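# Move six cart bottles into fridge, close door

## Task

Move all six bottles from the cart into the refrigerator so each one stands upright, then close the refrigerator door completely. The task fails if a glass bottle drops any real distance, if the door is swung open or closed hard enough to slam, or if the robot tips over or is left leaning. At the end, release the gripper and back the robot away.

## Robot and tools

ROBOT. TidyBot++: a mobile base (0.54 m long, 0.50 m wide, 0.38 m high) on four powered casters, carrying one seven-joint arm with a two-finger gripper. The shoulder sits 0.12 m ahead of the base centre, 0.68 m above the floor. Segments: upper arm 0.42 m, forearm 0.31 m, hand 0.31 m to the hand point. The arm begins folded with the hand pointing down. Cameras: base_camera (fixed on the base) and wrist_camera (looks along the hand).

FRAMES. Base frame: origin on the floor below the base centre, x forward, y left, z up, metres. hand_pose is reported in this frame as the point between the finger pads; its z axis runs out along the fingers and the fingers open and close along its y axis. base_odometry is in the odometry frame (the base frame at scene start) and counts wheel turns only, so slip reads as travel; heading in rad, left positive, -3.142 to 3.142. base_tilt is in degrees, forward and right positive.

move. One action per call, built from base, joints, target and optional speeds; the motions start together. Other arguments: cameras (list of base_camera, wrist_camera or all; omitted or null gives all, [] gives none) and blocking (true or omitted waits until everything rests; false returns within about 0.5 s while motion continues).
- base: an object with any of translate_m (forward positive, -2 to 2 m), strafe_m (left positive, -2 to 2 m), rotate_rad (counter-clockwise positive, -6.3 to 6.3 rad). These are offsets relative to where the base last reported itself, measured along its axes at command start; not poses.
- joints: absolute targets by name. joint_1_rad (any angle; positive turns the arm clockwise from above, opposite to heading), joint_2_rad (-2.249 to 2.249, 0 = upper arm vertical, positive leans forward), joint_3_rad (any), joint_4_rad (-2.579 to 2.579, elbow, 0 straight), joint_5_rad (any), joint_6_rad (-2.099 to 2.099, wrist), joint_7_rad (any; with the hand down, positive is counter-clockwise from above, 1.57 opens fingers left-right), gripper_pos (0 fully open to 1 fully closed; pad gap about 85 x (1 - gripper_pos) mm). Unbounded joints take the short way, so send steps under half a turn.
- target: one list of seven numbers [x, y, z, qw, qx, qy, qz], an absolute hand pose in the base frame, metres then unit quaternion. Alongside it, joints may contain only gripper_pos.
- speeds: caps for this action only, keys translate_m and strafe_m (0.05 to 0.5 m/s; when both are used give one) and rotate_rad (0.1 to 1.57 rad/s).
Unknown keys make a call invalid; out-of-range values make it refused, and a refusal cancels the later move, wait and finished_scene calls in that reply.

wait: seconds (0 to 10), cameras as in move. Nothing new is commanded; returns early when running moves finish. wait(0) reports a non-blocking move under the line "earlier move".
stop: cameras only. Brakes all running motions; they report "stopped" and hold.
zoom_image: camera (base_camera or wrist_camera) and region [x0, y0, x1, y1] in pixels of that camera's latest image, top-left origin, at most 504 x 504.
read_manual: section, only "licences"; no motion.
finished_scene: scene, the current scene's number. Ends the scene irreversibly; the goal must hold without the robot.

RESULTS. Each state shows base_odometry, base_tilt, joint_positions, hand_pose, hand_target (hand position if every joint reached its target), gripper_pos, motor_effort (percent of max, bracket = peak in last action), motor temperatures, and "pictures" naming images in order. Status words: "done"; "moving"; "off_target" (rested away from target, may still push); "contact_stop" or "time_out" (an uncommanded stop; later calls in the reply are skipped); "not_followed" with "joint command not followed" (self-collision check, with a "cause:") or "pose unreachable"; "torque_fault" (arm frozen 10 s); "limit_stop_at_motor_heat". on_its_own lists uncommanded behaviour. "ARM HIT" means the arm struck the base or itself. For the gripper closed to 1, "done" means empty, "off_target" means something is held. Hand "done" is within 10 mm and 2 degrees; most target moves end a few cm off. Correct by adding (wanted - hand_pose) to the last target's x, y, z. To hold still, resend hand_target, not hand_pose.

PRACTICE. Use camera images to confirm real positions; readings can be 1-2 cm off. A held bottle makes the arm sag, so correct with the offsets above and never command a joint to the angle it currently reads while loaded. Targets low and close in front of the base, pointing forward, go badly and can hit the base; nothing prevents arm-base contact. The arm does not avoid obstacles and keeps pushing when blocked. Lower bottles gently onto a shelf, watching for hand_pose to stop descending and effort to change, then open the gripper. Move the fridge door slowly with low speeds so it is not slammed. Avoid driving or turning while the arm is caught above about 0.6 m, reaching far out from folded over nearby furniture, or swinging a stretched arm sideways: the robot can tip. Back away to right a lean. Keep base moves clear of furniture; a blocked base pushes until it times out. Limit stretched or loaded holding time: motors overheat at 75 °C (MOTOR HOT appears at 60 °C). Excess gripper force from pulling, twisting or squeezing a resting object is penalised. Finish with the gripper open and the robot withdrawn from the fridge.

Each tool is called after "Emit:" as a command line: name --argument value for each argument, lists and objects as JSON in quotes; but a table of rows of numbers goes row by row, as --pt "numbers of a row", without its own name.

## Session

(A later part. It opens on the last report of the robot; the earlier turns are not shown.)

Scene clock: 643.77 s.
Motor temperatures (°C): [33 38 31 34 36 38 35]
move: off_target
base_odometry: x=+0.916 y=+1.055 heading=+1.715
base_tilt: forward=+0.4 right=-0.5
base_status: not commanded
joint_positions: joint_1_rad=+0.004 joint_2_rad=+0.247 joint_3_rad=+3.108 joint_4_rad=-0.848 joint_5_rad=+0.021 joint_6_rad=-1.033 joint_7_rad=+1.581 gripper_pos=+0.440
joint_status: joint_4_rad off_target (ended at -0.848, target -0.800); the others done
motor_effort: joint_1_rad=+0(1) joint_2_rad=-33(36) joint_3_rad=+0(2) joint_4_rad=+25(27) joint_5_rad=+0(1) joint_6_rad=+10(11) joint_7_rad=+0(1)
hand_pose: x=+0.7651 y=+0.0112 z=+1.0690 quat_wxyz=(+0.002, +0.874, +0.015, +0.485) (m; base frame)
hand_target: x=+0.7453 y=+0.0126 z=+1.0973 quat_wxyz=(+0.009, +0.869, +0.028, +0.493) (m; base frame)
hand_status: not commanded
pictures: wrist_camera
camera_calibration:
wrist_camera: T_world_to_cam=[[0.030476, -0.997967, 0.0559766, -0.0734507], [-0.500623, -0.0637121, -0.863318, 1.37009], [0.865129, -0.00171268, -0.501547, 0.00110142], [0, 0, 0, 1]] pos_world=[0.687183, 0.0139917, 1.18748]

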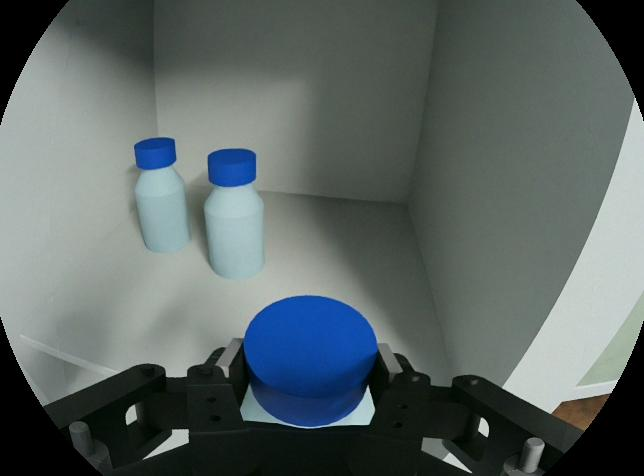

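Emit:
move --joints '{"joint_2_rad":0.20}' --base '{"translate_m":0.12}' --speeds '{"translate_m":0.1}' --cameras '["wrist_camera"]'

Emit:
move --base '{"translate_m":0.12}' --speeds '{"translate_m":0.1}' --cameras '["wrist_camera"]'

Scene clock: 649.73 s.
Motor temperatures (°C): [33 38 31 34 36 38 35]
move: done
base_odometry: x=+0.899 y=+1.173 heading=+1.717
base_tilt: forward=+0.4 right=-0.6
base_status: done
joint_positions: joint_1_rad=+0.003 joint_2_rad=+0.237 joint_3_rad=+3.108 joint_4_rad=-0.844 joint_5_rad=+0.021 joint_6_rad=-1.036 joint_7_rad=+1.581 gripper_pos=+0.440
joint_status: all done
motor_effort: joint_1_rad=+0(1) joint_2_rad=-33(36) joint_3_rad=+0(1) joint_4_rad=+25(27) joint_5_rad=+0(1) joint_6_rad=+10(11) joint_7_rad=+0(1)
hand_pose: x=+0.7608 y=+0.0112 z=+1.0768 quat_wxyz=(+0.002, +0.872, +0.015, +0.490) (m; base frame)
hand_target: x=+0.7368 y=+0.0126 z=+1.1097 quat_wxyz=(+0.009, +0.864, +0.028, +0.502) (m; base frame)
hand_status: not commanded
pictures: wrist_camera
camera_calibration:
wrist_camera: T_world_to_cam=[[0.0299062, -0.997967, 0.0562767, -0.0735988], [-0.491128, -0.0637079, -0.868754, 1.37337], [0.870574, -0.00165794, -0.492035, -0.00557945], [0, 0, 0, 1]] pos_world=[0.68156, 0.0140361, 1.19452]

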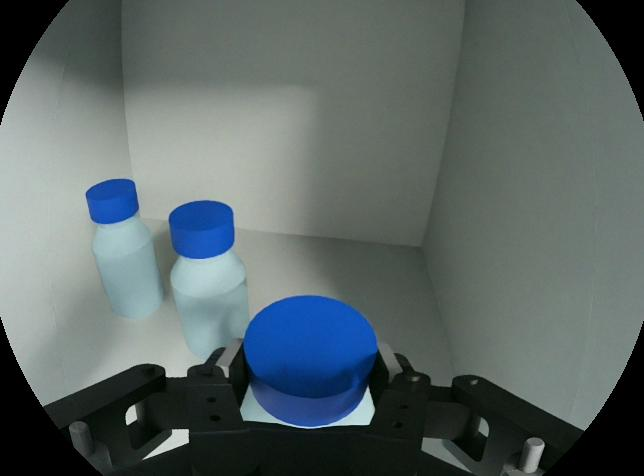

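Scene clock: 651.43 s.
Motor temperatures (°C): [33 38 31 34 36 38 35]
move: done
base_odometry: x=+0.881 y=+1.292 heading=+1.718
base_tilt: forward=+0.4 right=-0.6
base_status: done
joint_positions: joint_1_rad=+0.003 joint_2_rad=+0.236 joint_3_rad=+3.108 joint_4_rad=-0.844 joint_5_rad=+0.021 joint_6_rad=-1.038 joint_7_rad=+1.581 gripper_pos=+0.440
joint_status: not commanded
motor_effort: joint_1_rad=+0(2) joint_2_rad=-32(36) joint_3_rad=+0(1) joint_4_rad=+25(27) joint_5_rad=+0(1) joint_6_rad=+10(11) joint_7_rad=+0(1)
hand_pose: x=+0.7599 y=+0.0112 z=+1.0778 quat_wxyz=(+0.002, +0.871, +0.015, +0.490) (m; base frame)
hand_target: x=+0.7368 y=+0.0126 z=+1.1097 quat_wxyz=(+0.009, +0.864, +0.028, +0.502) (m; base frame)
hand_status: not commanded
pictures: wrist_camera
camera_calibration:
wrist_camera: T_world_to_cam=[[0.0298739, -0.997966, 0.0563218, -0.073638], [-0.490425, -0.0637327, -0.86915, 1.37366], [0.870971, -0.00165676, -0.491331, -0.00538092], [0, 0, 0, 1]] pos_world=[0.680564, 0.0140499, 1.19542]

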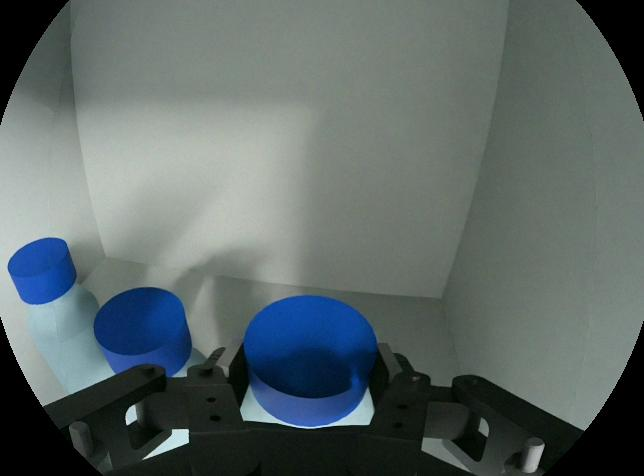

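Emit:
move --joints '{"joint_1_rad":0,"joint_2_rad":0.205,"joint_4_rad":-0.98,"joint_6_rad":-0.87}' --cameras '[]'

Emit:
move --joints '{"joint_2_rad":0.235}' --cameras '["wrist_camera"]'

Scene clock: 659.27 s.
Motor temperatures (°C): [33 38 31 34 36 38 35]
move: done
base_odometry: x=+0.881 y=+1.292 heading=+1.718
base_tilt: forward=+0.4 right=-0.6
base_status: not commanded
joint_positions: joint_1_rad=+0.003 joint_2_rad=+0.220 joint_3_rad=+3.108 joint_4_rad=-0.959 joint_5_rad=+0.021 joint_6_rad=-0.938 joint_7_rad=+1.581 gripper_pos=+0.440
joint_status: all done
motor_effort: joint_1_rad=-1(2) joint_2_rad=-27(33) joint_3_rad=-1(1) joint_4_rad=+21(26) joint_5_rad=-1(1) joint_6_rad=+7(10) joint_7_rad=+0(1)
hand_pose: x=+0.7668 y=+0.0122 z=+1.0512 quat_wxyz=(+0.003, +0.871, +0.017, +0.490) (m; base frame)
hand_target: x=+0.7708 y=+0.0147 z=+1.0673 quat_wxyz=(+0.009, +0.855, +0.030, +0.517) (m; base frame)
hand_status: not commanded
pictures: none
No camera images: "cameras" was empty.

Scene clock: 659.90 s.
Motor temperatures (°C): [33 38 31 34 36 38 35]
move: done
base_odometry: x=+0.881 y=+1.292 heading=+1.718
base_tilt: forward=+0.4 right=-0.6
base_status: not commanded
joint_positions: joint_1_rad=+0.003 joint_2_rad=+0.221 joint_3_rad=+3.108 joint_4_rad=-0.959 joint_5_rad=+0.021 joint_6_rad=-0.935 joint_7_rad=+1.581 gripper_pos=+0.440
joint_status: all done
motor_effort: joint_1_rad=-1(1) joint_2_rad=-25(27) joint_3_rad=-1(1) joint_4_rad=+20(21) joint_5_rad=+0(1) joint_6_rad=+7(8) joint_7_rad=+0(0)
hand_pose: x=+0.7677 y=+0.0122 z=+1.0508 quat_wxyz=(+0.003, +0.871, +0.017, +0.491) (m; base frame)
hand_target: x=+0.7821 y=+0.0147 z=+1.0476 quat_wxyz=(+0.009, +0.863, +0.030, +0.504) (m; base frame)
hand_status: not commanded
pictures: wrist_camera
camera_calibration:
wrist_camera: T_world_to_cam=[[0.0319025, -0.997809, 0.0579619, -0.0746451], [-0.489205, -0.0661588, -0.869656, 1.3537], [0.871585, -0.000610996, -0.490244, -0.0271112], [0, 0, 0, 1]] pos_world=[0.688249, 0.0150611, 1.16829]

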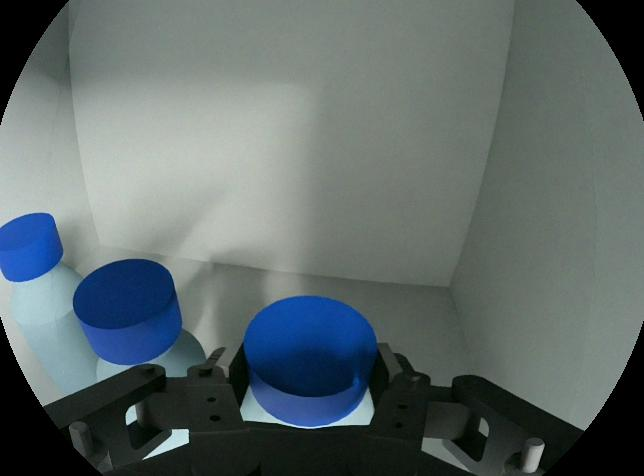

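Emit:
move --joints '{"gripper_pos":0.25}' --cameras '[]'

Emit:
move --base '{"translate_m":-0.28}' --speeds '{"translate_m":0.25}' --cameras '["wrist_camera"]'

Emit:
move --joints '{"joint_2_rad":-0.3,"joint_4_rad":-1.5,"joint_6_rad":-0.8,"gripper_pos":0.1}' --cameras '[]'

Emit:
move --base '{"rotate_rad":-1.718}' --speeds '{"rotate_rad":1.3}' --cameras '[]'

Emit:
move --base '{"translate_m":0.188,"strafe_m":0.247}' --joints '{"joint_1_rad":0.97}' --cameras '[]'

Emit:
move --joints '{"joint_1_rad":0.97,"joint_2_rad":0.32,"joint_4_rad":-0.75,"joint_6_rad":-1.0}' --cameras '["wrist_camera"]'

Emit:
move --joints '{"joint_2_rad":0.6,"joint_4_rad":-0.725,"joint_6_rad":-0.75,"gripper_pos":0.28}' --cameras '["wrist_camera"]'

Scene clock: 671.20 s.
Motor temperatures (°C): [33 38 31 34 36 38 35]
move: done
base_odometry: x=+0.881 y=+1.292 heading=+1.718
base_tilt: forward=+0.4 right=-0.6
base_status: not commanded
joint_positions: joint_1_rad=+0.003 joint_2_rad=+0.224 joint_3_rad=+3.108 joint_4_rad=-0.962 joint_5_rad=+0.021 joint_6_rad=-0.935 joint_7_rad=+1.581 gripper_pos=+0.250
joint_status: all done
motor_effort: joint_1_rad=+0(1) joint_2_rad=-27(29) joint_3_rad=+1(1) joint_4_rad=+22(22) joint_5_rad=+0(1) joint_6_rad=+6(7) joint_7_rad=+0(1)
hand_pose: x=+0.7688 y=+0.0122 z=+1.0472 quat_wxyz=(+0.003, +0.873, +0.017, +0.488) (m; base frame)
hand_target: x=+0.7821 y=+0.0147 z=+1.0476 quat_wxyz=(+0.009, +0.863, +0.030, +0.504) (m; base frame)
hand_status: not commanded
pictures: none
No camera images: "cameras" was empty.

Scene clock: 673.23 s.
Motor temperatures (°C): [33 38 31 34 36 38 35]
move: done
base_odometry: x=+0.922 y=+1.015 heading=+1.718
base_tilt: forward=+0.4 right=-0.6
base_status: done
joint_positions: joint_1_rad=+0.003 joint_2_rad=+0.236 joint_3_rad=+3.108 joint_4_rad=-0.965 joint_5_rad=+0.021 joint_6_rad=-0.933 joint_7_rad=+1.581 gripper_pos=+0.250
joint_status: not commanded
motor_effort: joint_1_rad=+0(2) joint_2_rad=-27(31) joint_3_rad=+0(1) joint_4_rad=+21(23) joint_5_rad=+1(1) joint_6_rad=+6(7) joint_7_rad=+0(1)
hand_pose: x=+0.7733 y=+0.0123 z=+1.0385 quat_wxyz=(+0.002, +0.876, +0.017, +0.483) (m; base frame)
hand_target: x=+0.7821 y=+0.0147 z=+1.0476 quat_wxyz=(+0.009, +0.863, +0.030, +0.504) (m; base frame)
hand_status: not commanded
pictures: wrist_camera
camera_calibration:
wrist_camera: T_world_to_cam=[[0.0331702, -0.997799, 0.0574259, -0.0744297], [-0.504987, -0.0663158, -0.860576, 1.34856], [0.86249, -0.000453794, -0.506075, -0.014509], [0, 0, 0, 1]] pos_world=[0.695988, 0.0151585, 1.15747]

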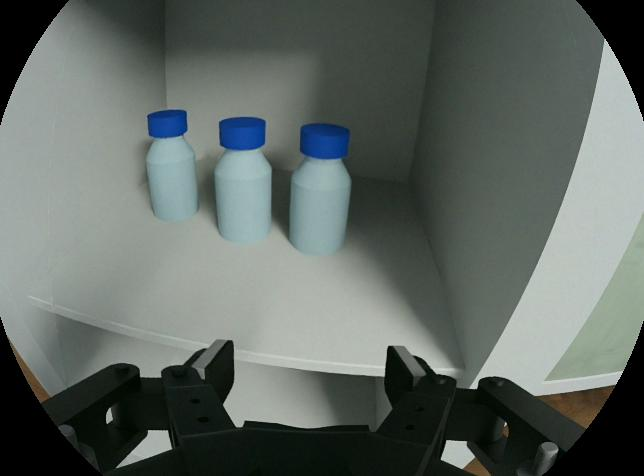

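Scene clock: 675.00 s.
Motor temperatures (°C): [33 38 31 34 36 38 35]
move: done
base_odometry: x=+0.922 y=+1.015 heading=+1.718
base_tilt: forward=+0.3 right=-0.6
base_status: not commanded
joint_positions: joint_1_rad=+0.003 joint_2_rad=-0.289 joint_3_rad=+3.108 joint_4_rad=-1.479 joint_5_rad=+0.021 joint_6_rad=-0.870 joint_7_rad=+1.581 gripper_pos=+0.100
joint_status: all done
motor_effort: joint_1_rad=+0(1) joint_2_rad=-9(31) joint_3_rad=+1(1) joint_4_rad=+21(23) joint_5_rad=+0(1) joint_6_rad=+6(7) joint_7_rad=+1(1)
hand_pose: x=+0.5653 y=+0.0127 z=+1.0555 quat_wxyz=(+0.010, +0.857, +0.021, +0.515) (m; base frame)
hand_target: x=+0.5701 y=+0.0145 z=+1.0680 quat_wxyz=(+0.016, +0.841, +0.034, +0.540) (m; base frame)
hand_status: not commanded
pictures: none
No camera images: "cameras" was empty.

Scene clock: 677.43 s.
Motor temperatures (°C): [33 38 31 34 36 38 35]
move: done
base_odometry: x=+0.922 y=+1.015 heading=+0.001
base_tilt: forward=+0.4 right=-0.5
base_status: done
joint_positions: joint_1_rad=+0.003 joint_2_rad=-0.289 joint_3_rad=+3.108 joint_4_rad=-1.481 joint_5_rad=+0.021 joint_6_rad=-0.867 joint_7_rad=+1.581 gripper_pos=+0.100
joint_status: not commanded
motor_effort: joint_1_rad=+0(1) joint_2_rad=-10(11) joint_3_rad=+1(3) joint_4_rad=+22(22) joint_5_rad=+0(1) joint_6_rad=+6(7) joint_7_rad=+1(1)
hand_pose: x=+0.5656 y=+0.0130 z=+1.0554 quat_wxyz=(+0.010, +0.857, +0.021, +0.515) (m; base frame)
hand_target: x=+0.5701 y=+0.0145 z=+1.0680 quat_wxyz=(+0.016, +0.841, +0.034, +0.540) (m; base frame)
hand_status: not commanded
pictures: none
No camera images: "cameras" was empty.

Scene clock: 679.70 s.
Motor temperatures (°C): [33 38 31 34 36 38 35]
move: done
base_odometry: x=+1.110 y=+1.263 heading=+0.002
base_tilt: forward=+0.4 right=-0.6
base_status: done
joint_positions: joint_1_rad=+0.959 joint_2_rad=-0.293 joint_3_rad=+3.107 joint_4_rad=-1.482 joint_5_rad=+0.021 joint_6_rad=-0.866 joint_7_rad=+1.581 gripper_pos=+0.100
joint_status: all done
motor_effort: joint_1_rad=+0(2) joint_2_rad=-10(13) joint_3_rad=+1(4) joint_4_rad=+21(22) joint_5_rad=+0(1) joint_6_rad=+6(7) joint_7_rad=+0(1)
hand_pose: x=+0.3872 y=-0.3555 z=+1.0569 quat_wxyz=(+0.246, +0.770, -0.374, +0.455) (m; base frame)
hand_target: x=+0.3860 y=-0.3639 z=+1.0680 quat_wxyz=(+0.266, +0.760, -0.362, +0.470) (m; base frame)
hand_status: not commanded
pictures: none
No camera images: "cameras" was empty.

Scene clock: 681.73 s.
Motor temperatures (°C): [33 38 31 34 36 38 35]
move: done
base_odometry: x=+1.110 y=+1.263 heading=+0.002
base_tilt: forward=+0.4 right=-0.5
base_status: not commanded
joint_positions: joint_1_rad=+0.959 joint_2_rad=+0.312 joint_3_rad=+3.107 joint_4_rad=-0.774 joint_5_rad=+0.021 joint_6_rad=-0.918 joint_7_rad=+1.581 gripper_pos=+0.100
joint_status: all done
motor_effort: joint_1_rad=+0(1) joint_2_rad=-30(32) joint_3_rad=+0(2) joint_4_rad=+20(23) joint_5_rad=+0(1) joint_6_rad=+7(8) joint_7_rad=+0(1)
hand_pose: x=+0.5272 y=-0.5557 z=+1.0981 quat_wxyz=(+0.248, +0.755, -0.374, +0.478) (m; base frame)
hand_target: x=+0.5146 y=-0.5544 z=+1.0833 quat_wxyz=(+0.245, +0.773, -0.376, +0.448) (m; base frame)
hand_status: not commanded
pictures: wrist_camera
camera_calibration:
wrist_camera: T_world_to_cam=[[-0.799932, -0.597603, 0.0545801, 0.0282562], [-0.274391, 0.283365, -0.91892, 1.37465], [0.533683, -0.75005, -0.39065, -0.142355], [0, 0, 0, 1]] pos_world=[0.475768, -0.479415, 1.20604]

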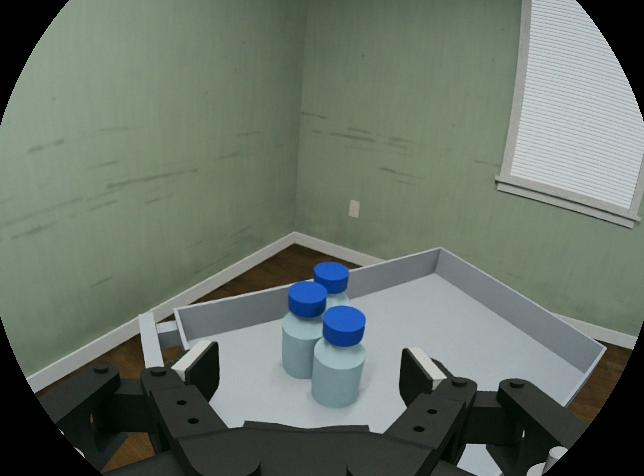

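Scene clock: 683.40 s.
Motor temperatures (°C): [33 38 31 34 36 38 35]
move: done
base_odometry: x=+1.110 y=+1.263 heading=+0.002
base_tilt: forward=+0.4 right=-0.5
base_status: not commanded
joint_positions: joint_1_rad=+0.959 joint_2_rad=+0.611 joint_3_rad=+3.107 joint_4_rad=-0.742 joint_5_rad=+0.021 joint_6_rad=-0.818 joint_7_rad=+1.581 gripper_pos=+0.280
joint_status: all done
motor_effort: joint_1_rad=+1(1) joint_2_rad=-41(47) joint_3_rad=+0(1) joint_4_rad=+22(25) joint_5_rad=+0(1) joint_6_rad=+6(7) joint_7_rad=+0(1)
hand_pose: x=+0.5937 y=-0.6500 z=+0.9195 quat_wxyz=(+0.213, +0.792, -0.394, +0.416) (m; base frame)
hand_target: x=+0.5909 y=-0.6641 z=+0.9555 quat_wxyz=(+0.241, +0.774, -0.378, +0.448) (m; base frame)
hand_status: not commanded
pictures: wrist_camera
camera_calibration:
wrist_camera: T_world_to_cam=[[-0.79536, -0.604421, 0.0455818, 0.0359863], [-0.355735, 0.404579, -0.842477, 1.31234], [0.49077, -0.686288, -0.5368, -0.11699], [0, 0, 0, 1]] pos_world=[0.552885, -0.589485, 1.04118]

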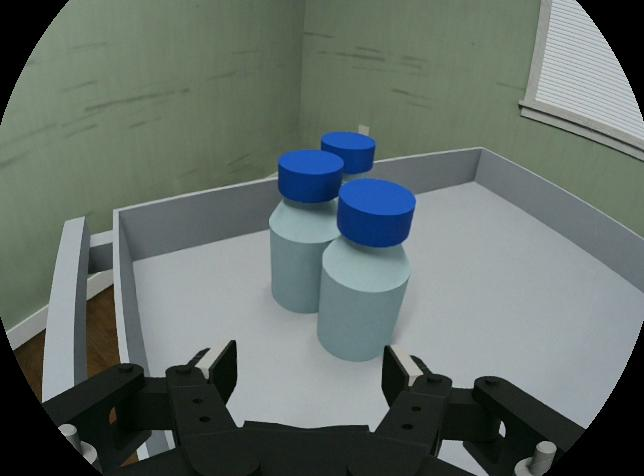

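Emit:
move --base '{"translate_m":0.029,"strafe_m":-0.1016}' --speeds '{"strafe_m":0.1}' --cameras '["wrist_camera"]'

Scene clock: 690.73 s.
Motor temperatures (°C): [33 38 31 34 36 38 35]
move: done
base_odometry: x=+1.139 y=+1.161 heading=+0.002
base_tilt: forward=+0.4 right=-0.5
base_status: done
joint_positions: joint_1_rad=+0.963 joint_2_rad=+0.608 joint_3_rad=+3.107 joint_4_rad=-0.742 joint_5_rad=+0.021 joint_6_rad=-0.816 joint_7_rad=+1.581 gripper_pos=+0.280
joint_status: not commanded
motor_effort: joint_1_rad=+0(2) joint_2_rad=-41(44) joint_3_rad=-1(1) joint_4_rad=+23(23) joint_5_rad=+0(0) joint_6_rad=+6(6) joint_7_rad=+1(1)
hand_pose: x=+0.5908 y=-0.6517 z=+0.9218 quat_wxyz=(+0.214, +0.790, -0.395, +0.417) (m; base frame)
hand_target: x=+0.5909 y=-0.6641 z=+0.9555 quat_wxyz=(+0.241, +0.774, -0.378, +0.448) (m; base frame)
hand_status: not commanded
pictures: wrist_camera
camera_calibration:
wrist_camera: T_world_to_cam=[[-0.79794, -0.601002, 0.0456881, 0.0362486], [-0.352221, 0.403439, -0.844498, 1.31297], [0.489113, -0.689951, -0.533606, -0.119895], [0, 0, 0, 1]] pos_world=[0.550021, -0.590638, 1.04316]

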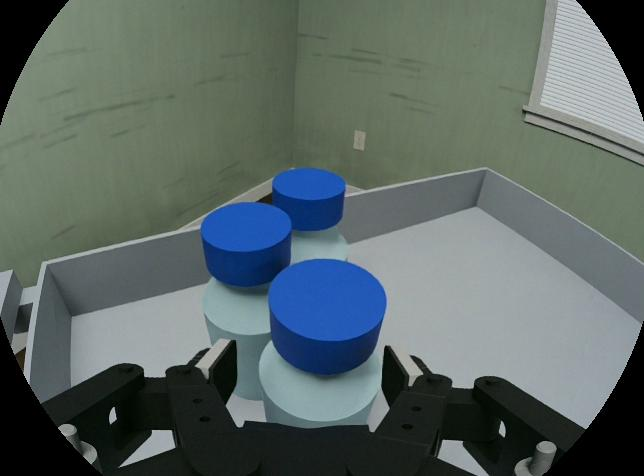

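Emit:
move --base '{"translate_m":0.0103,"strafe_m":-0.0256}' --speeds '{"strafe_m":0.06}' --cameras '["wrist_camera"]'

Scene clock: 701.07 s.
Motor temperatures (°C): [33 38 31 34 36 38 35]
move: done
base_odometry: x=+1.149 y=+1.135 heading=+0.002
base_tilt: forward=+0.4 right=-0.5
base_status: done
joint_positions: joint_1_rad=+0.963 joint_2_rad=+0.608 joint_3_rad=+3.107 joint_4_rad=-0.742 joint_5_rad=+0.021 joint_6_rad=-0.816 joint_7_rad=+1.581 gripper_pos=+0.280
joint_status: not commanded
motor_effort: joint_1_rad=-1(4) joint_2_rad=-41(44) joint_3_rad=+0(2) joint_4_rad=+22(23) joint_5_rad=+0(1) joint_6_rad=+6(6) joint_7_rad=+0(1)
hand_pose: x=+0.5903 y=-0.6520 z=+0.9225 quat_wxyz=(+0.215, +0.790, -0.395, +0.417) (m; base frame)
hand_target: x=+0.5909 y=-0.6641 z=+0.9555 quat_wxyz=(+0.241, +0.774, -0.378, +0.448) (m; base frame)
hand_status: not commanded
pictures: wrist_camera
camera_calibration:
wrist_camera: T_world_to_cam=[[-0.798432, -0.600346, 0.0457203, 0.0362953], [-0.351314, 0.402868, -0.845148, 1.31318], [0.488963, -0.690856, -0.532573, -0.120919], [0, 0, 0, 1]] pos_world=[0.549444, -0.590787, 1.04378]

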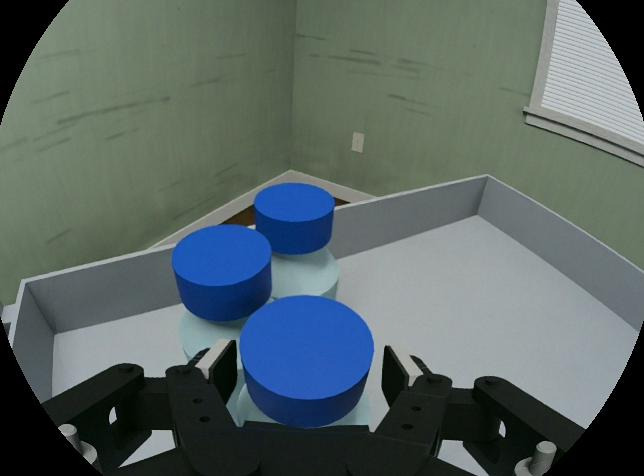

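Emit:
move --base '{"translate_m":0.0015,"strafe_m":0.001}' --joints '{"gripper_pos":0.55}' --cameras '["wrist_camera"]'

Emit:
move --joints '{"gripper_pos":0.75,"joint_2_rad":0.31,"joint_4_rad":-0.75,"joint_6_rad":-1.08}' --cameras '["wrist_camera"]'

Emit:
move --joints '{"joint_1_rad":0,"joint_2_rad":-0.3,"joint_4_rad":-1.4}' --base '{"translate_m":-0.228,"strafe_m":-0.157}' --speeds '{"translate_m":0.2}' --cameras '[]'

Emit:
move --base '{"rotate_rad":1.934}' --speeds '{"rotate_rad":1.0}' --cameras '[]'

Emit:
move --joints '{"joint_1_rad":0,"joint_2_rad":0.21,"joint_4_rad":-0.8,"joint_6_rad":-1.09}' --cameras '["wrist_camera"]'

Scene clock: 710.57 s.
Motor temperatures (°C): [33 38 31 34 36 38 35]
move: off_target
base_odometry: x=+1.151 y=+1.136 heading=+0.001
base_tilt: forward=+0.4 right=-0.5
base_status: done
joint_positions: joint_1_rad=+0.964 joint_2_rad=+0.608 joint_3_rad=+3.107 joint_4_rad=-0.741 joint_5_rad=+0.021 joint_6_rad=-0.815 joint_7_rad=+1.581 gripper_pos=+0.440
joint_status: gripper_pos off_target (ended at +0.440, target +0.550)
motor_effort: joint_1_rad=+1(7) joint_2_rad=-42(43) joint_3_rad=+0(2) joint_4_rad=+24(24) joint_5_rad=+0(1) joint_6_rad=+8(8) joint_7_rad=+0(1)
hand_pose: x=+0.5897 y=-0.6526 z=+0.9231 quat_wxyz=(+0.215, +0.789, -0.396, +0.418) (m; base frame)
hand_target: x=+0.5909 y=-0.6641 z=+0.9555 quat_wxyz=(+0.241, +0.774, -0.378, +0.448) (m; base frame)
hand_status: not commanded
pictures: wrist_camera
camera_calibration:
wrist_camera: T_world_to_cam=[[-0.799078, -0.599485, 0.0457413, 0.0363807], [-0.350161, 0.402198, -0.845946, 1.31338], [0.488735, -0.691993, -0.531304, -0.122514], [0, 0, 0, 1]] pos_world=[0.548841, -0.591206, 1.04429]

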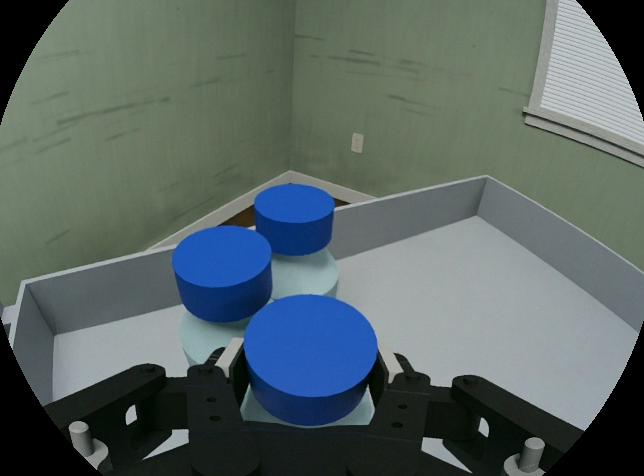

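Scene clock: 712.33 s.
Motor temperatures (°C): [33 38 31 34 36 38 35]
move: off_target
base_odometry: x=+1.151 y=+1.136 heading=+0.001
base_tilt: forward=+0.4 right=-0.5
base_status: not commanded
joint_positions: joint_1_rad=+0.964 joint_2_rad=+0.332 joint_3_rad=+3.107 joint_4_rad=-0.760 joint_5_rad=+0.021 joint_6_rad=-1.018 joint_7_rad=+1.581 gripper_pos=+0.440
joint_status: gripper_pos off_target (ended at +0.440, target +0.750); the others done
motor_effort: joint_1_rad=+0(1) joint_2_rad=-36(52) joint_3_rad=+0(1) joint_4_rad=+25(28) joint_5_rad=+0(1) joint_6_rad=+9(10) joint_7_rad=+0(1)
hand_pose: x=+0.5195 y=-0.5529 z=+1.0650 quat_wxyz=(+0.229, +0.778, -0.389, +0.437) (m; base frame)
hand_target: x=+0.5048 y=-0.5409 z=+1.0686 quat_wxyz=(+0.231, +0.789, -0.384, +0.421) (m; base frame)
hand_status: not commanded
pictures: wrist_camera
camera_calibration:
wrist_camera: T_world_to_cam=[[-0.800649, -0.596773, 0.0531303, 0.0280004], [-0.327536, 0.361723, -0.872855, 1.36327], [0.501678, -0.716253, -0.485078, -0.0131414], [0, 0, 0, 1]] pos_world=[0.475532, -0.48583, 1.18208]

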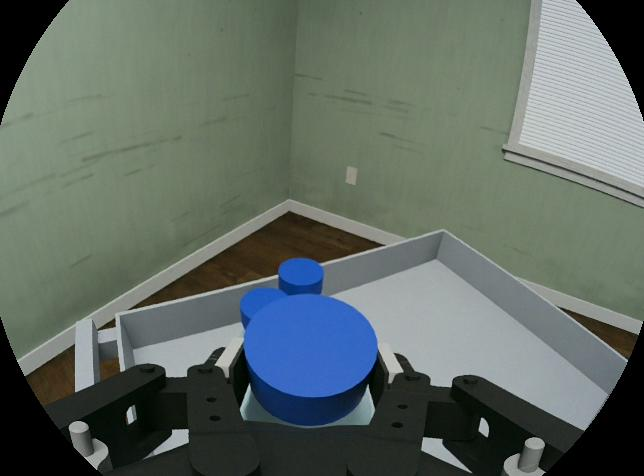

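Scene clock: 714.63 s.
Motor temperatures (°C): [33 38 31 34 36 38 35]
move: done
base_odometry: x=+0.923 y=+0.978 heading=+0.001
base_tilt: forward=+0.4 right=-0.5
base_status: done
joint_positions: joint_1_rad=+0.010 joint_2_rad=-0.273 joint_3_rad=+3.106 joint_4_rad=-1.401 joint_5_rad=+0.021 joint_6_rad=-1.023 joint_7_rad=+1.581 gripper_pos=+0.440
joint_status: all done
motor_effort: joint_1_rad=+1(4) joint_2_rad=-12(37) joint_3_rad=+1(4) joint_4_rad=+25(26) joint_5_rad=+0(2) joint_6_rad=+9(10) joint_7_rad=+0(1)
hand_pose: x=+0.5494 y=+0.0096 z=+1.0514 quat_wxyz=(+0.011, +0.879, +0.018, +0.476) (m; base frame)
hand_target: x=+0.5296 y=+0.0120 z=+1.0481 quat_wxyz=(+0.016, +0.886, +0.033, +0.462) (m; base frame)
hand_status: not commanded
pictures: none
No camera images: "cameras" was empty.

Scene clock: 717.50 s.
Motor temperatures (°C): [33 38 31 34 36 38 35]
move: done
base_odometry: x=+0.923 y=+0.978 heading=+1.935
base_tilt: forward=+0.3 right=-0.5
base_status: done
joint_positions: joint_1_rad=+0.004 joint_2_rad=-0.273 joint_3_rad=+3.106 joint_4_rad=-1.402 joint_5_rad=+0.021 joint_6_rad=-1.023 joint_7_rad=+1.581 gripper_pos=+0.440
joint_status: not commanded
motor_effort: joint_1_rad=+0(2) joint_2_rad=-12(14) joint_3_rad=+1(3) joint_4_rad=+25(26) joint_5_rad=+1(2) joint_6_rad=+9(9) joint_7_rad=+1(1)
hand_pose: x=+0.5493 y=+0.0123 z=+1.0509 quat_wxyz=(+0.010, +0.879, +0.021, +0.475) (m; base frame)
hand_target: x=+0.5296 y=+0.0120 z=+1.0481 quat_wxyz=(+0.016, +0.886, +0.033, +0.462) (m; base frame)
hand_status: not commanded
pictures: none
No camera images: "cameras" was empty.

Scene clock: 719.33 s.
Motor temperatures (°C): [33 38 31 34 36 38 35]
move: off_target
base_odometry: x=+0.923 y=+0.978 heading=+1.935
base_tilt: forward=+0.4 right=-0.6
base_status: not commanded
joint_positions: joint_1_rad=+0.004 joint_2_rad=+0.230 joint_3_rad=+3.106 joint_4_rad=-0.844 joint_5_rad=+0.021 joint_6_rad=-1.029 joint_7_rad=+1.581 gripper_pos=+0.440
joint_status: joint_4_rad off_target (ended at -0.844, target -0.800); the others done
motor_effort: joint_1_rad=+0(2) joint_2_rad=-31(34) joint_3_rad=+0(2) joint_4_rad=+25(26) joint_5_rad=+0(1) joint_6_rad=+9(11) joint_7_rad=+0(1)
hand_pose: x=+0.7590 y=+0.0121 z=+1.0835 quat_wxyz=(+0.002, +0.868, +0.016, +0.496) (m; base frame)
hand_target: x=+0.7411 y=+0.0126 z=+1.1035 quat_wxyz=(+0.009, +0.867, +0.028, +0.498) (m; base frame)
hand_status: not commanded
pictures: wrist_camera
camera_calibration:
wrist_camera: T_world_to_cam=[[0.0309918, -0.997927, 0.0564052, -0.0739358], [-0.478157, -0.0643584, -0.875913, 1.37622], [0.877727, 0.000175498, -0.479161, -0.0201457], [0, 0, 0, 1]] pos_world=[0.678022, 0.0147922, 1.19996]

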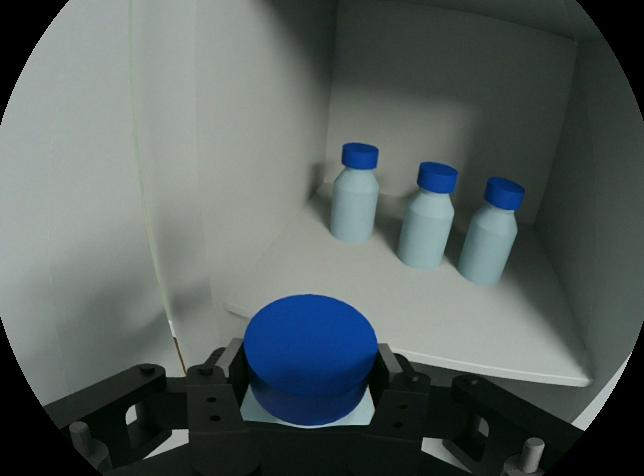

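Emit:
move --base '{"translate_m":0.24}' --speeds '{"translate_m":0.12}' --cameras '["wrist_camera"]'

Emit:
move --joints '{"joint_1_rad":0,"joint_2_rad":0.205,"joint_4_rad":-0.98,"joint_6_rad":-0.87}' --cameras '[]'

Emit:
move --joints '{"joint_2_rad":0.235}' --cameras '["wrist_camera"]'

Scene clock: 725.70 s.
Motor temperatures (°C): [33 38 31 34 36 38 35]
move: done
base_odometry: x=+0.837 y=+1.203 heading=+1.936
base_tilt: forward=+0.4 right=-0.5
base_status: done
joint_positions: joint_1_rad=+0.003 joint_2_rad=+0.235 joint_3_rad=+3.106 joint_4_rad=-0.841 joint_5_rad=+0.021 joint_6_rad=-1.031 joint_7_rad=+1.581 gripper_pos=+0.440
joint_status: not commanded
motor_effort: joint_1_rad=+0(1) joint_2_rad=-31(34) joint_3_rad=+0(1) joint_4_rad=+24(25) joint_5_rad=+0(1) joint_6_rad=+9(10) joint_7_rad=+0(1)
hand_pose: x=+0.7606 y=+0.0123 z=+1.0814 quat_wxyz=(+0.002, +0.869, +0.016, +0.494) (m; base frame)
hand_target: x=+0.7411 y=+0.0126 z=+1.1035 quat_wxyz=(+0.009, +0.867, +0.028, +0.498) (m; base frame)
hand_status: not commanded
pictures: wrist_camera
camera_calibration:
wrist_camera: T_world_to_cam=[[0.0314677, -0.997924, 0.0561985, -0.0738606], [-0.481877, -0.0644074, -0.873868, 1.37583], [0.875674, 0.000417885, -0.482903, -0.0169921], [0, 0, 0, 1]] pos_world=[0.680187, 0.0149137, 1.19824]

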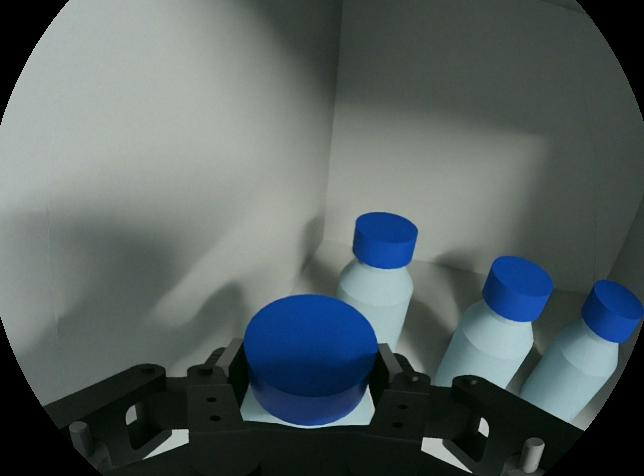

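Scene clock: 726.83 s.
Motor temperatures (°C): [33 38 31 34 36 38 35]
move: done
base_odometry: x=+0.837 y=+1.203 heading=+1.936
base_tilt: forward=+0.4 right=-0.5
base_status: not commanded
joint_positions: joint_1_rad=+0.003 joint_2_rad=+0.224 joint_3_rad=+3.106 joint_4_rad=-0.959 joint_5_rad=+0.021 joint_6_rad=-0.934 joint_7_rad=+1.581 gripper_pos=+0.440
joint_status: all done
motor_effort: joint_1_rad=-1(1) joint_2_rad=-28(33) joint_3_rad=-1(1) joint_4_rad=+21(25) joint_5_rad=-1(1) joint_6_rad=+7(10) joint_7_rad=+0(1)
hand_pose: x=+0.7688 y=+0.0134 z=+1.0498 quat_wxyz=(+0.002, +0.871, +0.017, +0.491) (m; base frame)
hand_target: x=+0.7708 y=+0.0147 z=+1.0673 quat_wxyz=(+0.009, +0.855, +0.030, +0.517) (m; base frame)
hand_status: not commanded
pictures: none
No camera images: "cameras" was empty.

Scene clock: 727.47 s.
Motor temperatures (°C): [33 38 31 34 36 38 35]
move: done
base_odometry: x=+0.837 y=+1.203 heading=+1.936
base_tilt: forward=+0.4 right=-0.6
base_status: not commanded
joint_positions: joint_1_rad=+0.003 joint_2_rad=+0.225 joint_3_rad=+3.106 joint_4_rad=-0.959 joint_5_rad=+0.021 joint_6_rad=-0.931 joint_7_rad=+1.581 gripper_pos=+0.440
joint_status: all done
motor_effort: joint_1_rad=-1(1) joint_2_rad=-26(28) joint_3_rad=-1(1) joint_4_rad=+20(22) joint_5_rad=-1(1) joint_6_rad=+6(7) joint_7_rad=+0(0)
hand_pose: x=+0.7696 y=+0.0134 z=+1.0494 quat_wxyz=(+0.002, +0.871, +0.017, +0.491) (m; base frame)
hand_target: x=+0.7821 y=+0.0147 z=+1.0476 quat_wxyz=(+0.009, +0.863, +0.030, +0.504) (m; base frame)
hand_status: not commanded
pictures: wrist_camera
camera_calibration:
wrist_camera: T_world_to_cam=[[0.0340088, -0.997767, 0.0574769, -0.0745592], [-0.488997, -0.0667685, -0.869726, 1.3534], [0.871622, 0.0014723, -0.490176, -0.0295874], [0, 0, 0, 1]] pos_world=[0.690135, 0.0160155, 1.16687]

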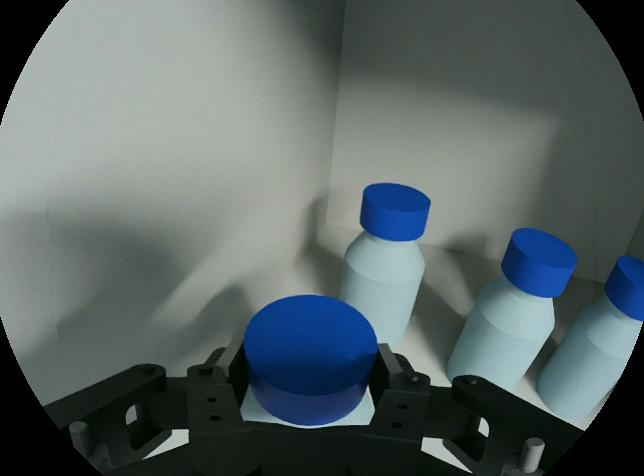

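Emit:
move --joints '{"gripper_pos":0.25}' --cameras '[]'

Emit:
move --base '{"translate_m":-0.28}' --speeds '{"translate_m":0.25}' --cameras '["wrist_camera"]'

Emit:
move --joints '{"joint_2_rad":-0.3,"joint_4_rad":-1.5,"joint_6_rad":-0.8,"gripper_pos":0.1}' --cameras '[]'

Emit:
move --base '{"rotate_rad":-1.936}' --speeds '{"rotate_rad":1.3}' --cameras '[]'

Emit:
move --base '{"translate_m":0.196,"strafe_m":0.274}' --joints '{"joint_1_rad":0.912}' --cameras '[]'

Emit:
move --joints '{"joint_1_rad":0.912,"joint_2_rad":0.32,"joint_4_rad":-0.75,"joint_6_rad":-1.0}' --cameras '["wrist_camera"]'

Emit:
move --joints '{"joint_2_rad":0.6,"joint_4_rad":-0.725,"joint_6_rad":-0.75,"gripper_pos":0.28}' --cameras '["wrist_camera"]'

Scene clock: 738.23 s.
Motor temperatures (°C): [33 38 31 34 36 38 35]
move: done
base_odometry: x=+0.837 y=+1.203 heading=+1.936
base_tilt: forward=+0.4 right=-0.6
base_status: not commanded
joint_positions: joint_1_rad=+0.003 joint_2_rad=+0.225 joint_3_rad=+3.106 joint_4_rad=-0.963 joint_5_rad=+0.021 joint_6_rad=-0.931 joint_7_rad=+1.581 gripper_pos=+0.250
joint_status: all done
motor_effort: joint_1_rad=+0(1) joint_2_rad=-27(29) joint_3_rad=+0(1) joint_4_rad=+21(22) joint_5_rad=+0(1) joint_6_rad=+6(7) joint_7_rad=+0(1)
hand_pose: x=+0.7696 y=+0.0134 z=+1.0473 quat_wxyz=(+0.002, +0.872, +0.018, +0.489) (m; base frame)
hand_target: x=+0.7821 y=+0.0147 z=+1.0476 quat_wxyz=(+0.009, +0.863, +0.030, +0.504) (m; base frame)
hand_status: not commanded
pictures: none
No camera images: "cameras" was empty.

Scene clock: 740.20 s.
Motor temperatures (°C): [33 38 31 34 36 38 35]
move: done
base_odometry: x=+0.937 y=+0.941 heading=+1.936
base_tilt: forward=+0.4 right=-0.6
base_status: done
joint_positions: joint_1_rad=+0.003 joint_2_rad=+0.234 joint_3_rad=+3.106 joint_4_rad=-0.964 joint_5_rad=+0.021 joint_6_rad=-0.931 joint_7_rad=+1.581 gripper_pos=+0.250
joint_status: not commanded
motor_effort: joint_1_rad=+0(3) joint_2_rad=-28(33) joint_3_rad=+0(2) joint_4_rad=+21(22) joint_5_rad=+0(1) joint_6_rad=+6(7) joint_7_rad=+0(1)
hand_pose: x=+0.7728 y=+0.0137 z=+1.0407 quat_wxyz=(+0.002, +0.874, +0.018, +0.485) (m; base frame)
hand_target: x=+0.7821 y=+0.0147 z=+1.0476 quat_wxyz=(+0.009, +0.863, +0.030, +0.504) (m; base frame)
hand_status: not commanded
pictures: wrist_camera
camera_calibration:
wrist_camera: T_world_to_cam=[[0.035253, -0.997745, 0.0571075, -0.0744754], [-0.500976, -0.0670878, -0.862857, 1.34957], [0.864743, 0.00180884, -0.502212, -0.0187986], [0, 0, 0, 1]] pos_world=[0.694981, 0.0162659, 1.15929]

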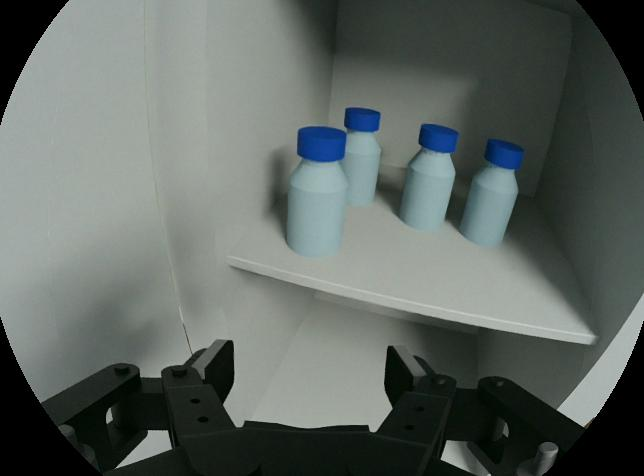

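Scene clock: 741.97 s.
Motor temperatures (°C): [33 38 31 34 36 38 35]
move: done
base_odometry: x=+0.937 y=+0.941 heading=+1.936
base_tilt: forward=+0.4 right=-0.6
base_status: not commanded
joint_positions: joint_1_rad=+0.003 joint_2_rad=-0.289 joint_3_rad=+3.106 joint_4_rad=-1.479 joint_5_rad=+0.021 joint_6_rad=-0.870 joint_7_rad=+1.581 gripper_pos=+0.100
joint_status: all done
motor_effort: joint_1_rad=+1(1) joint_2_rad=-10(30) joint_3_rad=+1(1) joint_4_rad=+21(23) joint_5_rad=+1(1) joint_6_rad=+6(7) joint_7_rad=+0(1)
hand_pose: x=+0.5652 y=+0.0139 z=+1.0555 quat_wxyz=(+0.009, +0.857, +0.022, +0.515) (m; base frame)
hand_target: x=+0.5701 y=+0.0145 z=+1.0680 quat_wxyz=(+0.016, +0.841, +0.034, +0.540) (m; base frame)
hand_status: not commanded
pictures: none
No camera images: "cameras" was empty.

Scene clock: 744.57 s.
Motor temperatures (°C): [33 38 31 34 36 38 35]
move: done
base_odometry: x=+0.937 y=+0.941 heading=+0.001
base_tilt: forward=+0.4 right=-0.6
base_status: done
joint_positions: joint_1_rad=+0.002 joint_2_rad=-0.289 joint_3_rad=+3.106 joint_4_rad=-1.481 joint_5_rad=+0.021 joint_6_rad=-0.867 joint_7_rad=+1.581 gripper_pos=+0.100
joint_status: not commanded
motor_effort: joint_1_rad=+0(2) joint_2_rad=-10(12) joint_3_rad=+1(4) joint_4_rad=+21(22) joint_5_rad=+0(2) joint_6_rad=+6(7) joint_7_rad=+0(1)
hand_pose: x=+0.5655 y=+0.0142 z=+1.0554 quat_wxyz=(+0.009, +0.857, +0.022, +0.515) (m; base frame)
hand_target: x=+0.5701 y=+0.0145 z=+1.0680 quat_wxyz=(+0.016, +0.841, +0.034, +0.540) (m; base frame)
hand_status: not commanded
pictures: none
No camera images: "cameras" was empty.

Scene clock: 746.77 s.
Motor temperatures (°C): [33 38 31 34 36 38 35]
move: done
base_odometry: x=+1.133 y=+1.215 heading=+0.001
base_tilt: forward=+0.4 right=-0.6
base_status: done
joint_positions: joint_1_rad=+0.901 joint_2_rad=-0.293 joint_3_rad=+3.106 joint_4_rad=-1.482 joint_5_rad=+0.021 joint_6_rad=-0.866 joint_7_rad=+1.581 gripper_pos=+0.100
joint_status: all done
motor_effort: joint_1_rad=+0(2) joint_2_rad=-9(12) joint_3_rad=+1(4) joint_4_rad=+21(22) joint_5_rad=+0(2) joint_6_rad=+6(7) joint_7_rad=+0(1)
hand_pose: x=+0.4071 y=-0.3394 z=+1.0570 quat_wxyz=(+0.233, +0.780, -0.352, +0.462) (m; base frame)
hand_target: x=+0.4067 y=-0.3478 z=+1.0680 quat_wxyz=(+0.252, +0.770, -0.340, +0.478) (m; base frame)
hand_status: not commanded
pictures: none
No camera images: "cameras" was empty.

Scene clock: 748.80 s.
Motor temperatures (°C): [33 38 31 34 36 38 35]
move: done
base_odometry: x=+1.133 y=+1.215 heading=+0.001
base_tilt: forward=+0.4 right=-0.5
base_status: not commanded
joint_positions: joint_1_rad=+0.901 joint_2_rad=+0.312 joint_3_rad=+3.106 joint_4_rad=-0.774 joint_5_rad=+0.021 joint_6_rad=-0.918 joint_7_rad=+1.581 gripper_pos=+0.100
joint_status: all done
motor_effort: joint_1_rad=+0(1) joint_2_rad=-30(33) joint_3_rad=+0(2) joint_4_rad=+21(22) joint_5_rad=+0(1) joint_6_rad=+6(7) joint_7_rad=+0(1)
hand_pose: x=+0.5585 y=-0.5313 z=+1.0981 quat_wxyz=(+0.234, +0.766, -0.352, +0.485) (m; base frame)
hand_target: x=+0.5460 y=-0.5305 z=+1.0833 quat_wxyz=(+0.232, +0.784, -0.354, +0.455) (m; base frame)
hand_status: not commanded
pictures: wrist_camera
camera_calibration:
wrist_camera: T_world_to_cam=[[-0.764195, -0.642673, 0.054563, 0.0239748], [-0.290223, 0.267083, -0.918933, 1.37654], [0.576001, -0.718079, -0.390621, -0.14742], [0, 0, 0, 1]] pos_world=[0.50274, -0.458102, 1.20606]

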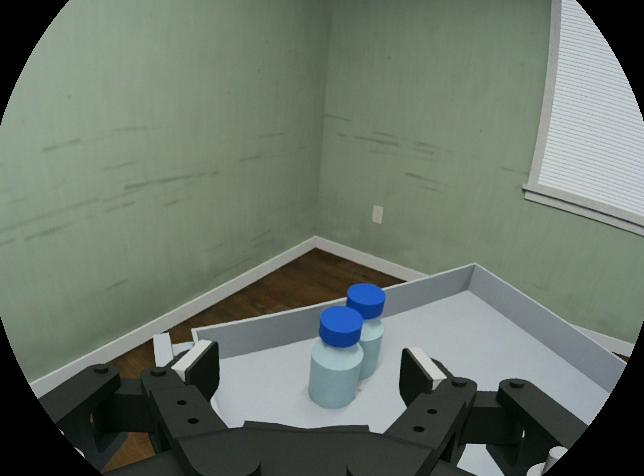

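Scene clock: 750.47 s.
Motor temperatures (°C): [33 38 31 34 36 38 35]
move: done
base_odometry: x=+1.133 y=+1.215 heading=+0.001
base_tilt: forward=+0.4 right=-0.5
base_status: not commanded
joint_positions: joint_1_rad=+0.901 joint_2_rad=+0.611 joint_3_rad=+3.106 joint_4_rad=-0.742 joint_5_rad=+0.021 joint_6_rad=-0.818 joint_7_rad=+1.581 gripper_pos=+0.280
joint_status: all done
motor_effort: joint_1_rad=+1(1) joint_2_rad=-41(47) joint_3_rad=-1(1) joint_4_rad=+22(25) joint_5_rad=+0(1) joint_6_rad=+6(7) joint_7_rad=+0(1)
hand_pose: x=+0.6303 y=-0.6216 z=+0.9195 quat_wxyz=(+0.201, +0.803, -0.371, +0.422) (m; base frame)
hand_target: x=+0.6286 y=-0.6356 z=+0.9556 quat_wxyz=(+0.228, +0.784, -0.355, +0.454) (m; base frame)
hand_status: not commanded
pictures: wrist_camera
camera_calibration:
wrist_camera: T_world_to_cam=[[-0.759254, -0.649202, 0.0454986, 0.031707], [-0.378362, 0.383456, -0.842499, 1.31505], [0.529505, -0.656886, -0.536773, -0.121615], [0, 0, 0, 1]] pos_world=[0.586034, -0.563566, 1.04121]

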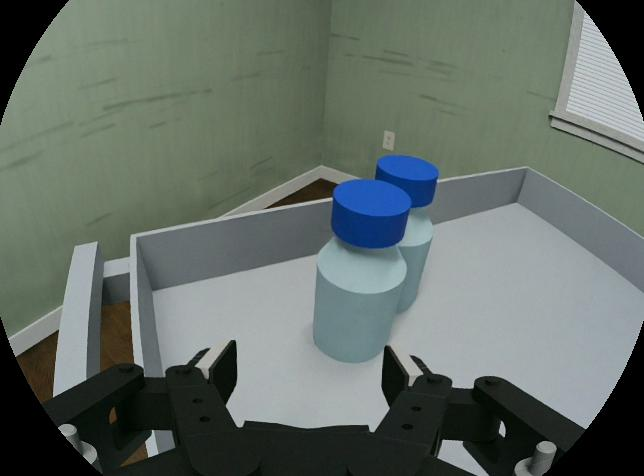

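Emit:
move --base '{"translate_m":0.0475,"strafe_m":-0.1153}' --speeds '{"strafe_m":0.1}' --cameras '["wrist_camera"]'

Scene clock: 757.53 s.
Motor temperatures (°C): [33 38 31 34 36 38 35]
move: done
base_odometry: x=+1.181 y=+1.100 heading=+0.001
base_tilt: forward=+0.4 right=-0.5
base_status: done
joint_positions: joint_1_rad=+0.906 joint_2_rad=+0.608 joint_3_rad=+3.106 joint_4_rad=-0.742 joint_5_rad=+0.021 joint_6_rad=-0.816 joint_7_rad=+1.581 gripper_pos=+0.280
joint_status: not commanded
motor_effort: joint_1_rad=+0(2) joint_2_rad=-41(44) joint_3_rad=-1(1) joint_4_rad=+22(23) joint_5_rad=+0(1) joint_6_rad=+6(6) joint_7_rad=+0(1)
hand_pose: x=+0.6274 y=-0.6237 z=+0.9217 quat_wxyz=(+0.202, +0.801, -0.372, +0.423) (m; base frame)
hand_target: x=+0.6286 y=-0.6356 z=+0.9556 quat_wxyz=(+0.228, +0.784, -0.355, +0.454) (m; base frame)
hand_status: not commanded
pictures: wrist_camera
camera_calibration:
wrist_camera: T_world_to_cam=[[-0.762196, -0.645738, 0.0456004, 0.0320177], [-0.374713, 0.382657, -0.84449, 1.31561], [0.52787, -0.660754, -0.533626, -0.124569], [0, 0, 0, 1]] pos_world=[0.583135, -0.56506, 1.04308]

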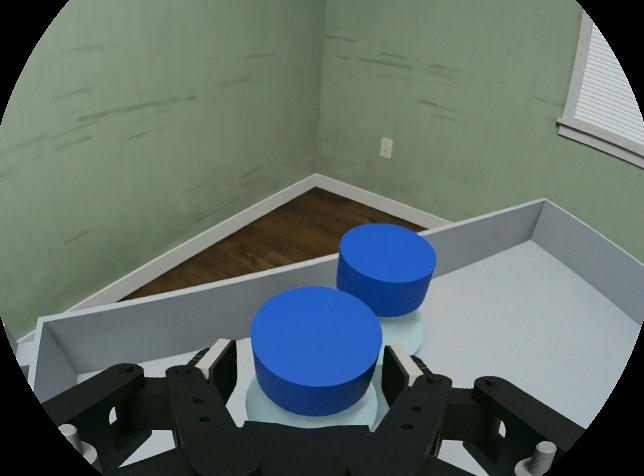

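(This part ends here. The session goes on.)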